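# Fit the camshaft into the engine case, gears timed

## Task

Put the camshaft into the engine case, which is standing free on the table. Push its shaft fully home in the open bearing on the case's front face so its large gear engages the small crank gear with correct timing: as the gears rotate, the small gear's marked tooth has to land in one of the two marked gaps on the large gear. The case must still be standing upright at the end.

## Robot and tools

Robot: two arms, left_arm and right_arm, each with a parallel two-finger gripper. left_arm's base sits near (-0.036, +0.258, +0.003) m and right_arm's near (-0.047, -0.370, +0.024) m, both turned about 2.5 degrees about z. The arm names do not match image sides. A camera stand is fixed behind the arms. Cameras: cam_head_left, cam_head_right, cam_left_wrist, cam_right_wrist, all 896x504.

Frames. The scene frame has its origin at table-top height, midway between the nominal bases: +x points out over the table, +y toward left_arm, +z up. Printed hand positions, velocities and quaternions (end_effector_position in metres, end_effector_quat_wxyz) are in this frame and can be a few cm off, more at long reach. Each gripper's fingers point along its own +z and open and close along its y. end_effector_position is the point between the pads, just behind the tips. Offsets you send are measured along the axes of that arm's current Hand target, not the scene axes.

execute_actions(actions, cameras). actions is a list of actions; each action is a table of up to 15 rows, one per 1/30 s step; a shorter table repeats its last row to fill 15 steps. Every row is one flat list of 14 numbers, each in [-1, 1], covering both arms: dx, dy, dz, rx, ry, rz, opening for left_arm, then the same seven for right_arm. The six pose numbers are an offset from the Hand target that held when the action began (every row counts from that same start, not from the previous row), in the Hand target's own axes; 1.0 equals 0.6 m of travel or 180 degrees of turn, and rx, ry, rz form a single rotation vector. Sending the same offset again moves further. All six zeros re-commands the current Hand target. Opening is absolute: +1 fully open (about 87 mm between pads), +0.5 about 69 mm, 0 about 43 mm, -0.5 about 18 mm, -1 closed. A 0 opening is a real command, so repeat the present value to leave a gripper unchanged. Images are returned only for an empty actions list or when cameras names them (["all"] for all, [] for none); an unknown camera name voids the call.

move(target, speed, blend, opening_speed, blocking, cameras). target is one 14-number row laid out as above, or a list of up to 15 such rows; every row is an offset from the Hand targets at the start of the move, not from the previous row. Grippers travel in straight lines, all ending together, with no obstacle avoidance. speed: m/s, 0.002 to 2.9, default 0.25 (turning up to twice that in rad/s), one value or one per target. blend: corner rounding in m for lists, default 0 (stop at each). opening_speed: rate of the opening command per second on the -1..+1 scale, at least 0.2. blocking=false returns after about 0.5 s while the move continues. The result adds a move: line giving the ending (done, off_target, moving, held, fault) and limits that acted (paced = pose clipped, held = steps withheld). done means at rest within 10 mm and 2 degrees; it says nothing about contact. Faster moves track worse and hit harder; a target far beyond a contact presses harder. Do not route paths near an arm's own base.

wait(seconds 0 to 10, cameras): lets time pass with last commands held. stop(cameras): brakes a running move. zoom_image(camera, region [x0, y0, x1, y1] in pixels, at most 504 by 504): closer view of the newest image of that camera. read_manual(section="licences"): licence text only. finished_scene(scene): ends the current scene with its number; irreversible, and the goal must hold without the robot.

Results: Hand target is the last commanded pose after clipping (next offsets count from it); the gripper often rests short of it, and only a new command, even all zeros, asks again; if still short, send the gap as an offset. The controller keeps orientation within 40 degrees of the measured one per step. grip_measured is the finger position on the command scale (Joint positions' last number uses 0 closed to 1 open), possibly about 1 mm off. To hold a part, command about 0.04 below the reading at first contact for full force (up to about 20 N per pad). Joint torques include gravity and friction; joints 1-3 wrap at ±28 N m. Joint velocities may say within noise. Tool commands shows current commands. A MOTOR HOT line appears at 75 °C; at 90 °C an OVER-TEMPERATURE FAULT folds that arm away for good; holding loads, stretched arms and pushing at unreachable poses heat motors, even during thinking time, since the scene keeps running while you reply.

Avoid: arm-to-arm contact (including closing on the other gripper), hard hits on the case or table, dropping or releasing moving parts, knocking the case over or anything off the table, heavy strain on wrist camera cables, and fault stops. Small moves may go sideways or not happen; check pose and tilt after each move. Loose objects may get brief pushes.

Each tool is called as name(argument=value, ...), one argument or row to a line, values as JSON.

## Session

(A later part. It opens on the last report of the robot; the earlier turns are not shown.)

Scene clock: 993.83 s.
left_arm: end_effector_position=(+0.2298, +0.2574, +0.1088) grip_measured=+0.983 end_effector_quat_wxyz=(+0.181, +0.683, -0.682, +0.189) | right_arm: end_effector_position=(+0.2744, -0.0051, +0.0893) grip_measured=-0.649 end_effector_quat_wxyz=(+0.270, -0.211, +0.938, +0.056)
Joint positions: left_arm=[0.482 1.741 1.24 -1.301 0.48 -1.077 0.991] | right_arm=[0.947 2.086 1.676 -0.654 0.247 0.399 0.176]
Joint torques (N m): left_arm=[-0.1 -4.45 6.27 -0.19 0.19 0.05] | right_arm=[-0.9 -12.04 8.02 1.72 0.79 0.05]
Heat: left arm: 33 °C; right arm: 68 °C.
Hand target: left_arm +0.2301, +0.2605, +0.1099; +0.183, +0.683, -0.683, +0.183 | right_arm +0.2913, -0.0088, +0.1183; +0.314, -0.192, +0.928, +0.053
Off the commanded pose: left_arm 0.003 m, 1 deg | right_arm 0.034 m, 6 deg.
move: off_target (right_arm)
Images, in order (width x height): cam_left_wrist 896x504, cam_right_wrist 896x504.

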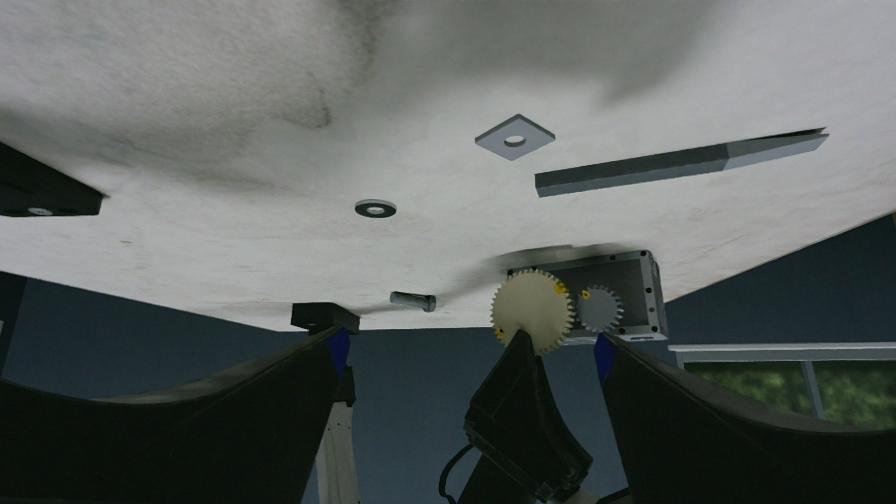

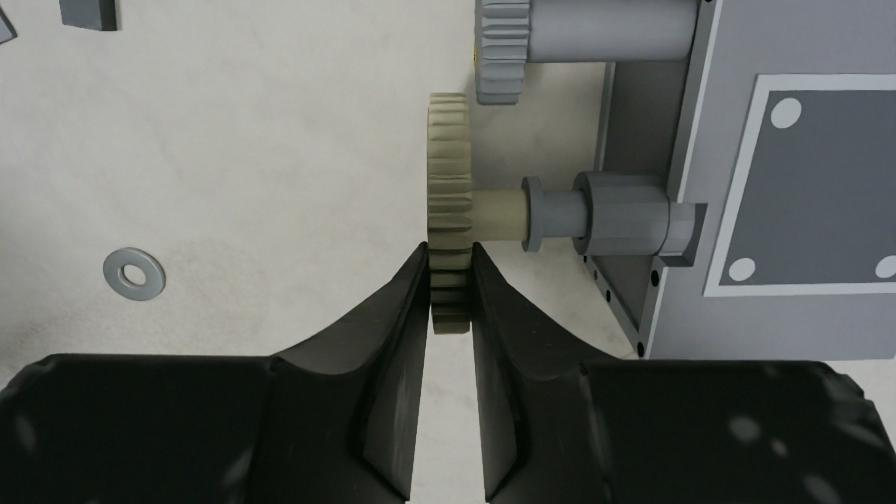

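move(
  target=[
    [0,0,0,0,0,0,1,0.002,0.004,0,0,-0.02,0,-0.8],
    [0,0,0,0,0,0,1,-0.002,-0.008,-0.006,-0.006,-0.015,0.008,-0.8],
    [0,0,0,0,0,0,1,0.003,-0.010,0,0,-0.015,-0.008,-0.8],
  ],
  speed=0.04,
  blend=[0.001,0.002,0],
  cameras=["cam_right_wrist","cam_left_wrist"],
)

zoom_image(
  camera="cam_left_wrist",
  region=[470, 255, 640, 355],
)

zoom_image(
  camera="cam_right_wrist",
  region=[400, 0, 600, 260],
)

Scene clock: 1042.77 s.
left_arm: end_effector_position=(+0.2298, +0.2574, +0.1088) grip_measured=+0.983 end_effector_quat_wxyz=(+0.181, +0.683, -0.682, +0.189) | right_arm: end_effector_position=(+0.2756, -0.0094, +0.0893) grip_measured=-0.648 end_effector_quat_wxyz=(+0.291, -0.211, +0.931, +0.059)
Joint positions: left_arm=[0.482 1.741 1.24 -1.301 0.48 -1.077 0.991] | right_arm=[0.948 2.044 1.596 -0.575 0.267 0.385 0.176]
Joint torques (N m): left_arm=[-0.09 -4.44 6.28 -0.19 0.19 0.06] | right_arm=[-0.91 -11.93 6.76 1.91 0.78 -0.21]
Heat: left arm: 33 °C; right arm: 63 °C.
Hand target: left_arm +0.2301, +0.2605, +0.1099; +0.183, +0.683, -0.683, +0.183 | right_arm +0.2924, -0.0149, +0.1173; +0.337, -0.202, +0.918, +0.054
Off the commanded pose: left_arm 0.003 m, 1 deg | right_arm 0.033 m, 6 deg.
move: off_target (right_arm)
Images, in order (width x height): cam_left_wrist 896x504, cam_right_wrist 896x504.

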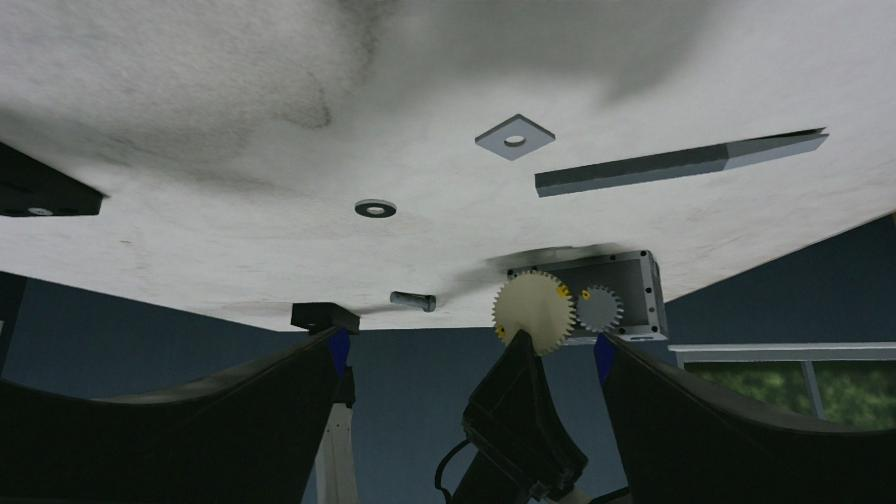

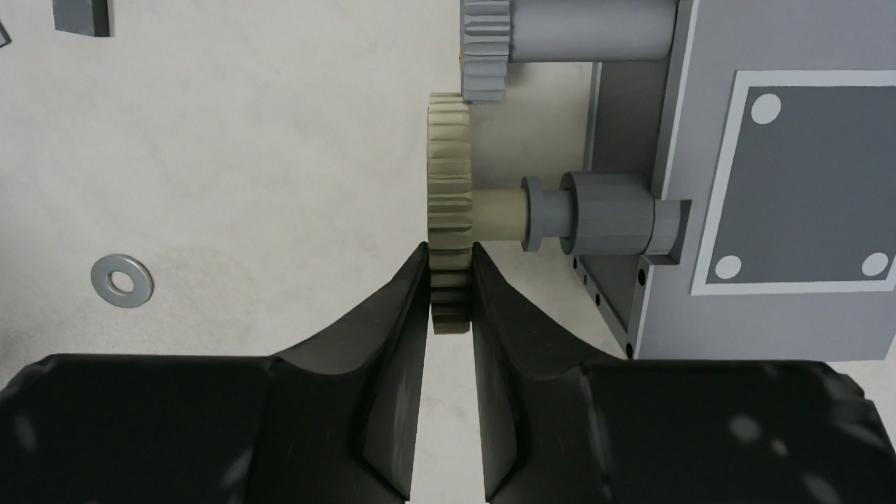

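Scaled by 2.965 from the camera's 896x504 image, which has a finer 1280x720 frame.

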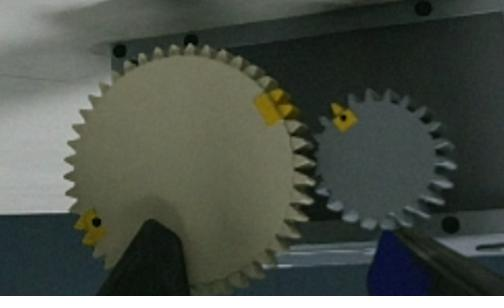

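Scaled by 1.938 from the camera's 896x504 image, which has a finer 1280x720 frame.

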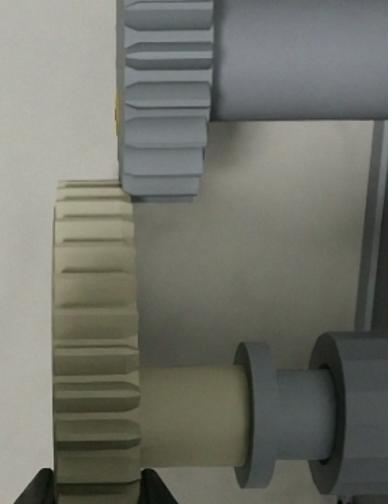

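zoom_image(
  camera="cam_left_wrist",
  region=[550, 275, 630, 335],
)

zoom_image(
  camera="cam_right_wrist",
  region=[420, 50, 530, 150],
)

Scaled by 6.300 from the camera's 896x504 image, which has a finer 1280x720 frame.

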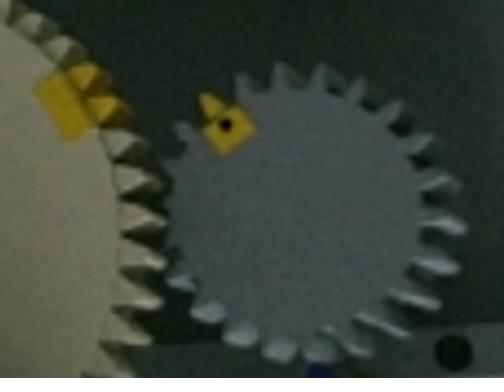

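Scaled by 4.582 from the camera's 896x504 image, which has a finer 1280x720 frame.

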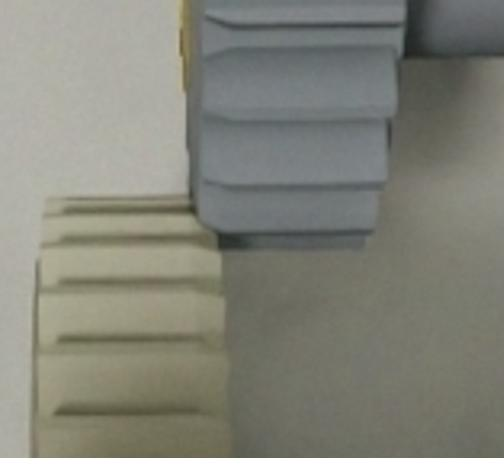

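move(
  target=[
    [0,0,0,0,0,0,1,-0.002,-0.012,-0.004,-0.006,0,0.006,-0.8],
    [0,0,0,0,0,0,1,0.003,-0.015,0.002,0.006,0,-0.006,-0.8],
    [0,0,0,0,0,0,1,0,-0.016,0,0,0,0,-0.8],
  ],
  speed=0.04,
  blend=[0.002,0.002,0],
  cameras=["cam_right_wrist","cam_left_wrist"],
)

zoom_image(
  camera="cam_left_wrist",
  region=[550, 275, 630, 335],
)

zoom_image(
  camera="cam_right_wrist",
  region=[400, 0, 600, 260],
)

Scene clock: 1058.97 s.
left_arm: end_effector_position=(+0.2298, +0.2574, +0.1088) grip_measured=+0.983 end_effector_quat_wxyz=(+0.181, +0.683, -0.682, +0.189) | right_arm: end_effector_position=(+0.2762, -0.0111, +0.0893) grip_measured=-0.649 end_effector_quat_wxyz=(+0.292, -0.215, +0.930, +0.066)
Joint positions: left_arm=[0.482 1.741 1.24 -1.301 0.48 -1.077 0.991] | right_arm=[0.94 2.031 1.574 -0.554 0.249 0.372 0.175]
Joint torques (N m): left_arm=[-0.08 -4.44 6.3 -0.18 0.19 0.06] | right_arm=[-1.81 -12.29 6.49 1.83 0.82 -0.26]
Heat: left arm: 33 °C; right arm: 67 °C.
Hand target: left_arm +0.2301, +0.2605, +0.1099; +0.183, +0.683, -0.683, +0.183 | right_arm +0.2963, -0.0236, +0.1177; +0.337, -0.202, +0.918, +0.054
Off the commanded pose: left_arm 0.003 m, 1 deg | right_arm 0.037 m, 6 deg.
move: off_target (right_arm)
Images, in order (width x height): cam_left_wrist 896x504, cam_right_wrist 896x504.

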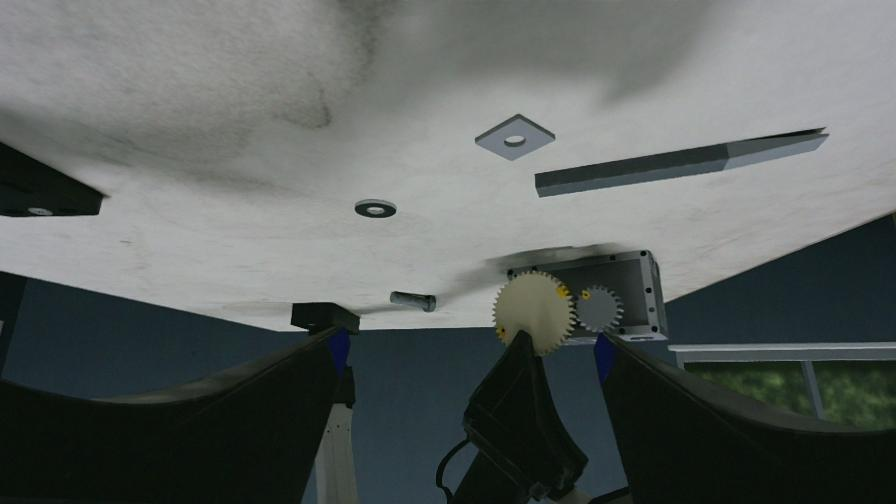

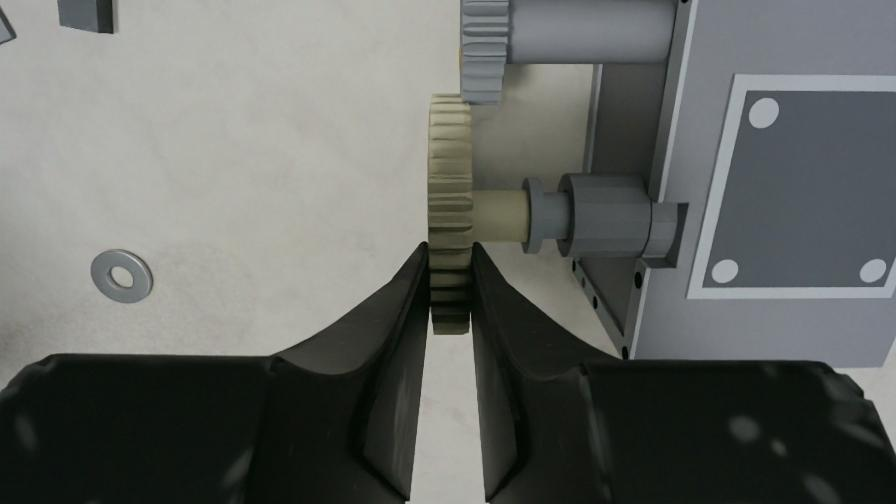

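Scaled by 6.300 from the camera's 896x504 image, which has a finer 1280x720 frame.

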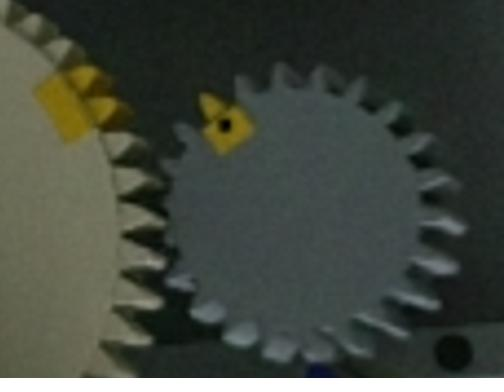

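Scaled by 1.938 from the camera's 896x504 image, which has a finer 1280x720 frame.

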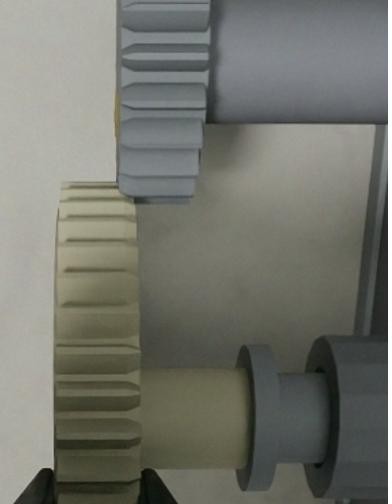

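move(
  target=[
    [0,0,0,0,0,0,1,0.002,-0.003,0,0,-0.02,0,-0.8],
    [0,0,0,0,0,0,1,-0.002,-0.003,0,0,0.02,0,-0.8],
    [0,0,0,0,0,0,1,0,-0.003,0,0,0,0,-0.8],
  ],
  speed=0.04,
  cameras=["cam_right_wrist","cam_left_wrist"],
)

zoom_image(
  camera="cam_left_wrist",
  region=[470, 255, 640, 355],
)

zoom_image(
  camera="cam_right_wrist",
  region=[400, 0, 600, 260],
)

Scene clock: 1074.40 s.
left_arm: end_effector_position=(+0.2298, +0.2574, +0.1088) grip_measured=+0.983 end_effector_quat_wxyz=(+0.181, +0.683, -0.682, +0.189) | right_arm: end_effector_position=(+0.2766, -0.0222, +0.0895) grip_measured=-0.646 end_effector_quat_wxyz=(+0.280, -0.220, +0.933, +0.058)
Joint positions: left_arm=[0.482 1.741 1.24 -1.301 0.48 -1.077 0.991] | right_arm=[0.921 2.022 1.572 -0.586 0.237 0.351 0.177]
Joint torques (N m): left_arm=[-0.13 -4.42 6.28 -0.19 0.19 0.05] | right_arm=[-0.76 -11.88 6.31 2.16 0.9 -0.07]
Heat: left arm: 33 °C; right arm: 67 °C.
Hand target: left_arm +0.2301, +0.2605, +0.1099; +0.183, +0.683, -0.683, +0.183 | right_arm +0.2971, -0.0253, +0.1178; +0.337, -0.202, +0.918, +0.054
Off the commanded pose: left_arm 0.003 m, 1 deg | right_arm 0.035 m, 7 deg.
move: off_target (right_arm)
Images, in order (width x height): cam_left_wrist 896x504, cam_right_wrist 896x504.

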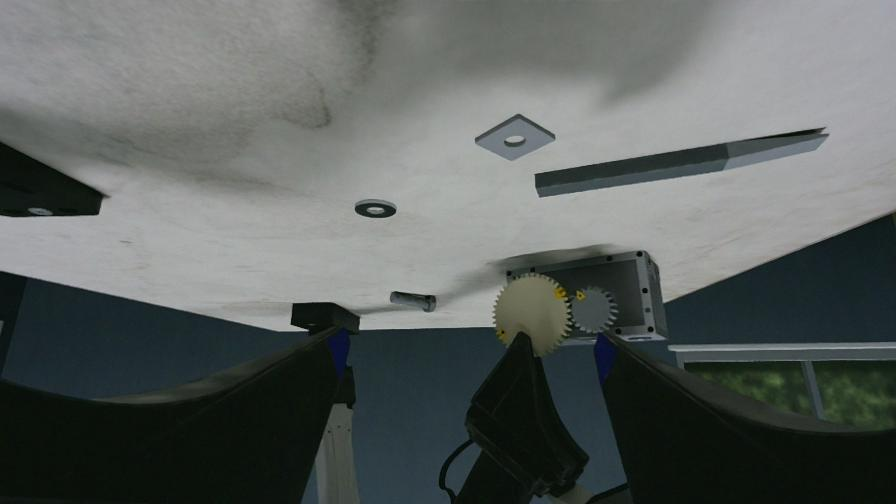

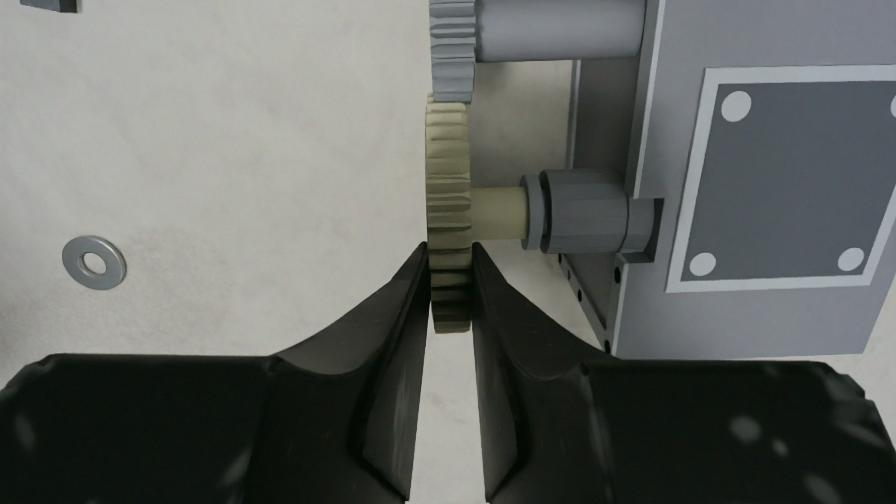

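Scaled by 2.965 from the camera's 896x504 image, which has a finer 1280x720 frame.

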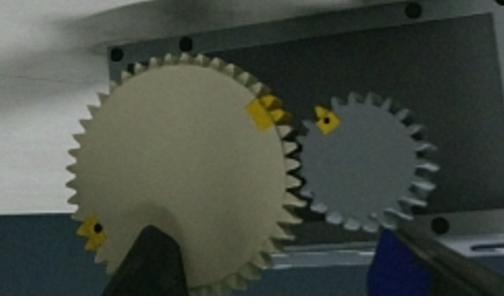

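Scaled by 1.938 from the camera's 896x504 image, which has a finer 1280x720 frame.

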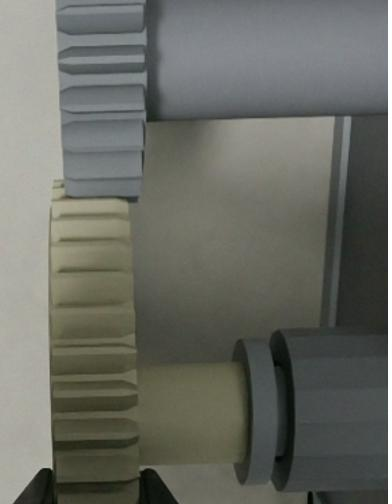

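zoom_image(
  camera="cam_left_wrist",
  region=[545, 275, 625, 335],
)

Scaled by 6.300 from the camera's 896x504 image, which has a finer 1280x720 frame.

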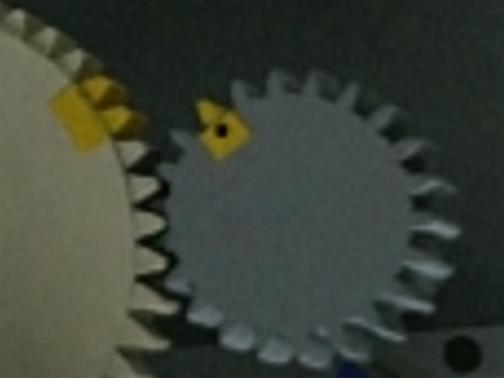

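move(
  target=[
    [0,0,0,0,0,0,1,-0.002,-0.01,-0.004,-0.005,0,0.005,-0.8],
    [0,0,0,0,0,0,1,0.003,-0.013,0.002,0.005,0,-0.005,-0.8],
    [0,0,0,0,0,0,1,0,-0.014,0,0,0,0,-0.8],
  ],
  speed=0.04,
  blend=[0.002,0.002,0],
  cameras=["cam_right_wrist","cam_left_wrist"],
)

zoom_image(
  camera="cam_right_wrist",
  region=[400, 0, 600, 260],
)

Scene clock: 1091.03 s.
left_arm: end_effector_position=(+0.2298, +0.2574, +0.1088) grip_measured=+0.983 end_effector_quat_wxyz=(+0.181, +0.683, -0.682, +0.189) | right_arm: end_effector_position=(+0.2777, -0.0244, +0.0896) grip_measured=-0.646 end_effector_quat_wxyz=(+0.285, -0.222, +0.931, +0.060)
Joint positions: left_arm=[0.482 1.741 1.24 -1.301 0.48 -1.077 0.991] | right_arm=[0.917 2.009 1.549 -0.564 0.236 0.34 0.177]
Joint torques (N m): left_arm=[-0.1 -4.42 6.3 -0.19 0.18 0.06] | right_arm=[-1.88 -12 6.45 2.07 0.82 -0.12]
Heat: left arm: 33 °C; right arm: 68 °C.
Hand target: left_arm +0.2301, +0.2605, +0.1099; +0.183, +0.683, -0.683, +0.183 | right_arm +0.3004, -0.0329, +0.1181; +0.337, -0.202, +0.918, +0.054
Off the commanded pose: left_arm 0.003 m, 1 deg | right_arm 0.038 m, 7 deg.
move: off_target (right_arm)
Images, in order (width x height): cam_left_wrist 896x504, cam_right_wrist 896x504.

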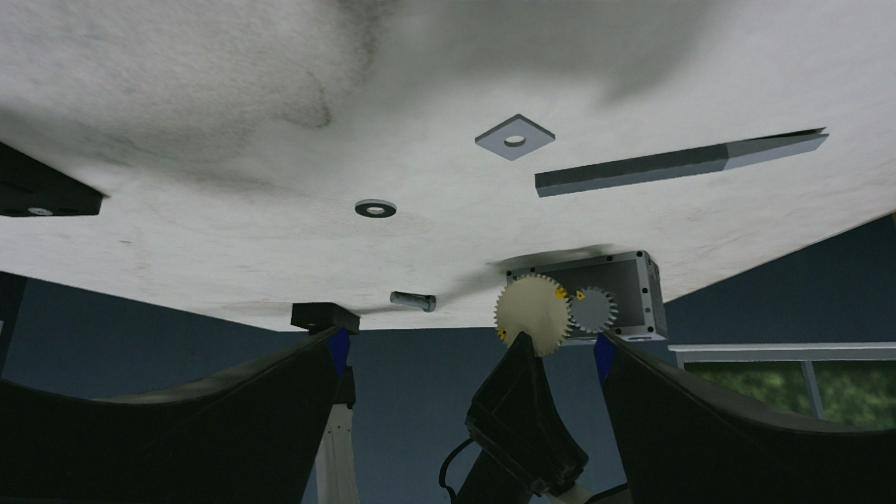

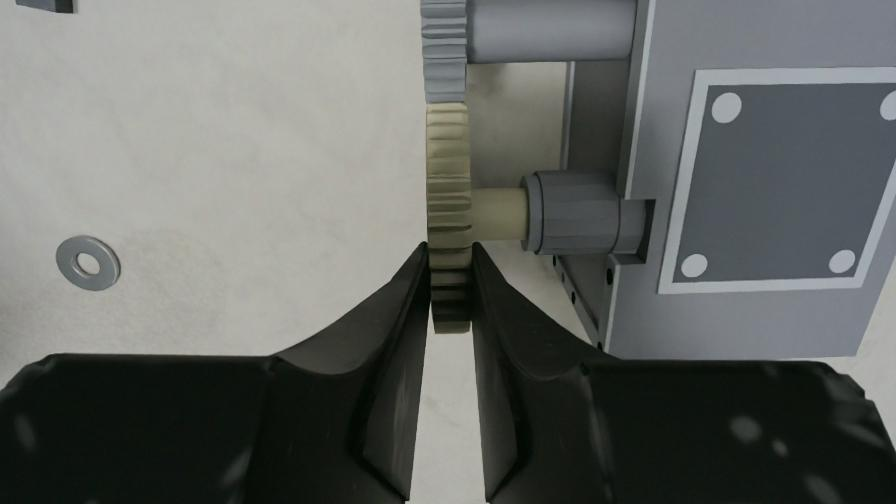

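Scaled by 1.938 from the camera's 896x504 image, which has a finer 1280x720 frame.

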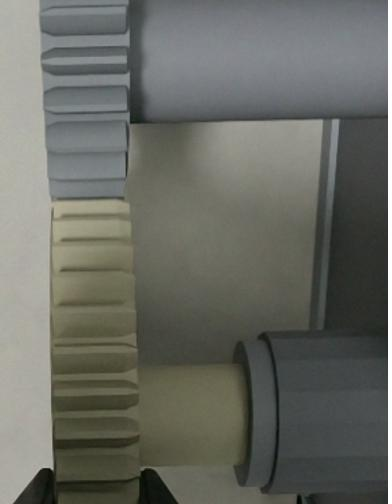

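move(
  target=[
    [0,0,0,0,0,0,1,0,0.02,0,0,0,0,-0.66],
    [0,0,0,0,0,0,1,0,0.02,0,0,0,0,-0.35],
  ],
  speed=0.05,
  opening_speed=0.25,
  cameras=["cam_right_wrist","cam_left_wrist"],
)

zoom_image(
  camera="cam_left_wrist",
  region=[470, 255, 640, 355],
)

zoom_image(
  camera="cam_right_wrist",
  region=[400, 0, 600, 260],
)

Scene clock: 1101.57 s.
left_arm: end_effector_position=(+0.2298, +0.2574, +0.1088) grip_measured=+0.983 end_effector_quat_wxyz=(+0.181, +0.683, -0.682, +0.189) | right_arm: end_effector_position=(+0.2837, -0.0280, +0.0918) grip_measured=-0.350 end_effector_quat_wxyz=(+0.302, -0.216, +0.928, +0.042)
Joint positions: left_arm=[0.482 1.741 1.24 -1.301 0.48 -1.077 0.991] | right_arm=[0.922 2.009 1.549 -0.556 0.289 0.341 0.325]
Joint torques (N m): left_arm=[-0.1 -4.42 6.31 -0.18 0.18 0.05] | right_arm=[-0.32 -10.51 8.83 1.88 0.48 0.09]
Heat: left arm: 33 °C; right arm: 69 °C.
Hand target: left_arm +0.2301, +0.2605, +0.1099; +0.183, +0.683, -0.683, +0.183 | right_arm +0.2956, -0.0220, +0.1177; +0.337, -0.202, +0.918, +0.054
Off the commanded pose: left_arm 0.003 m, 1 deg | right_arm 0.029 m, 5 deg.
move: off_target (right_arm); target 2's new opening was sent with right_arm's hand 0.033 m and 6 deg from that target
Images, in order (width x height): cam_left_wrist 896x504, cam_right_wrist 896x504.

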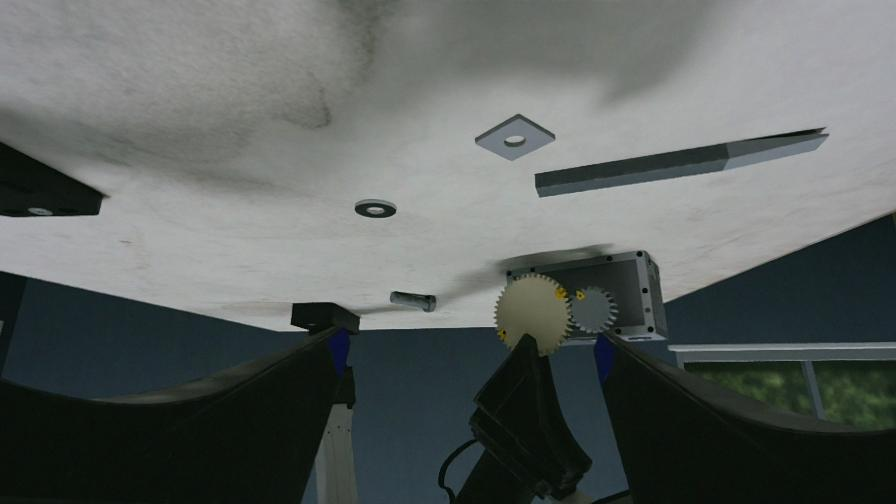

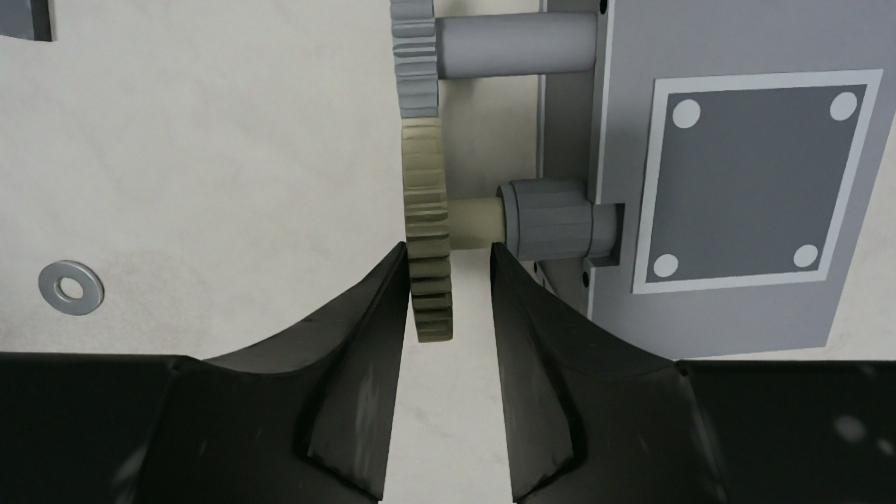

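Scaled by 2.965 from the camera's 896x504 image, which has a finer 1280x720 frame.

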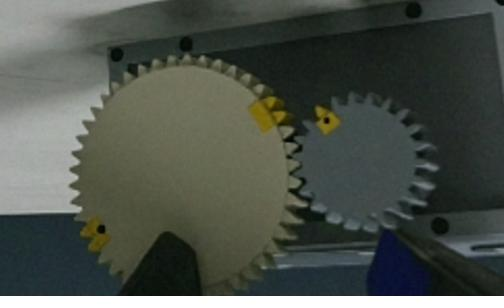

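Scaled by 1.938 from the camera's 896x504 image, which has a finer 1280x720 frame.

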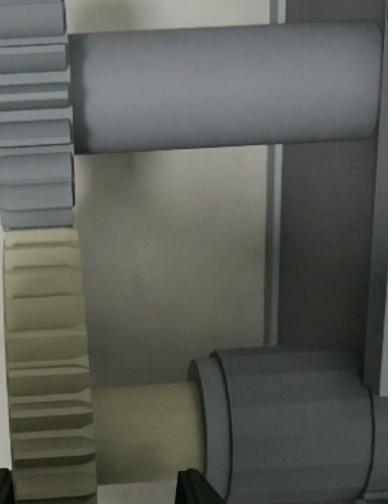

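move(
  target=[
    [0,0,0,0,0,0,1,0,0.017,-0.004,0,0,0,-0.3],
    [0,0,0,0,0,0,1,0,0.017,-0.12,0,0,0,-0.3],
  ],
  speed=0.06,
  cameras=["cam_right_wrist","cam_left_wrist"],
)

zoom_image(
  camera="cam_left_wrist",
  region=[470, 255, 640, 355],
)

Scene clock: 1109.93 s.
left_arm: end_effector_position=(+0.2298, +0.2574, +0.1088) grip_measured=+0.983 end_effector_quat_wxyz=(+0.181, +0.683, -0.682, +0.189) | right_arm: end_effector_position=(+0.2458, -0.0377, +0.1472) grip_measured=-0.300 end_effector_quat_wxyz=(+0.312, -0.213, +0.925, +0.034)
Joint positions: left_arm=[0.482 1.741 1.24 -1.301 0.48 -1.077 0.991] | right_arm=[0.993 1.859 1.56 -0.727 0.352 0.399 0.35]
Joint torques (N m): left_arm=[-0.1 -4.44 6.28 -0.19 0.18 0.06] | right_arm=[0.55 -9.31 10.21 1.65 0.37 0.2]
Heat: left arm: 33 °C; right arm: 68 °C.
Hand target: left_arm +0.2301, +0.2605, +0.1099; +0.183, +0.683, -0.683, +0.183 | right_arm +0.2484, -0.0296, +0.1725; +0.337, -0.202, +0.918, +0.054
Off the commanded pose: left_arm 0.003 m, 1 deg | right_arm 0.027 m, 4 deg.
move: off_target (right_arm)
Images, in order (width x height): cam_left_wrist 896x504, cam_right_wrist 896x504.

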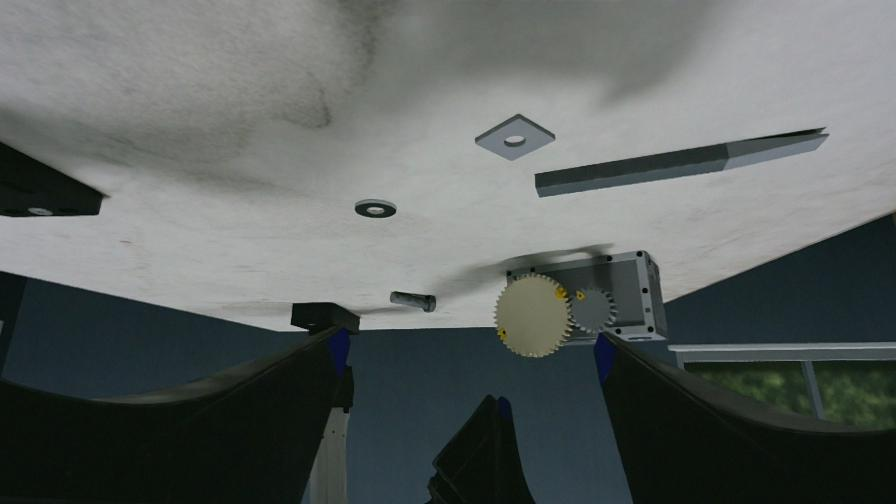

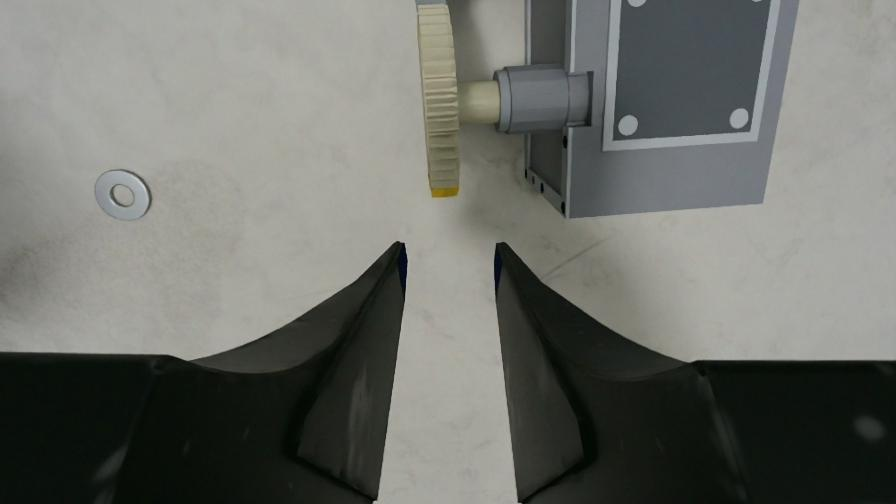

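Scaled by 2.965 from the camera's 896x504 image, which has a finer 1280x720 frame.

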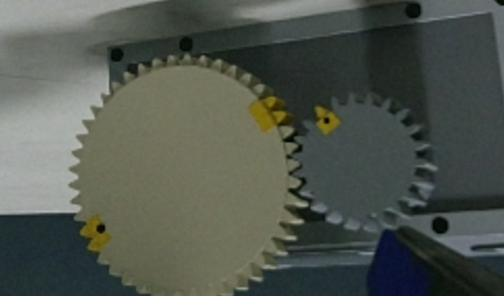

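zoom_image(
  camera="cam_left_wrist",
  region=[550, 280, 600, 320],
)

Scaled by 10.080 from the camera's 896x504 image, which has a finer 1280x720 frame.

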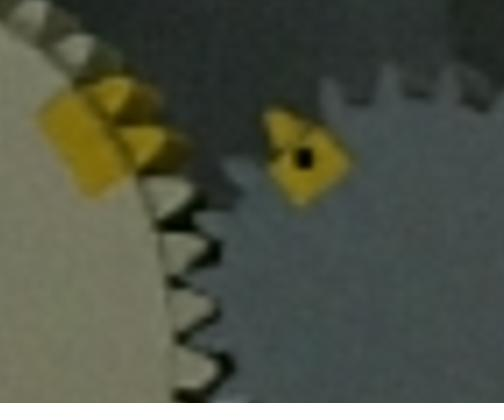

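finished_scene(
  scene=1,
)

The scene is finished: the task was done.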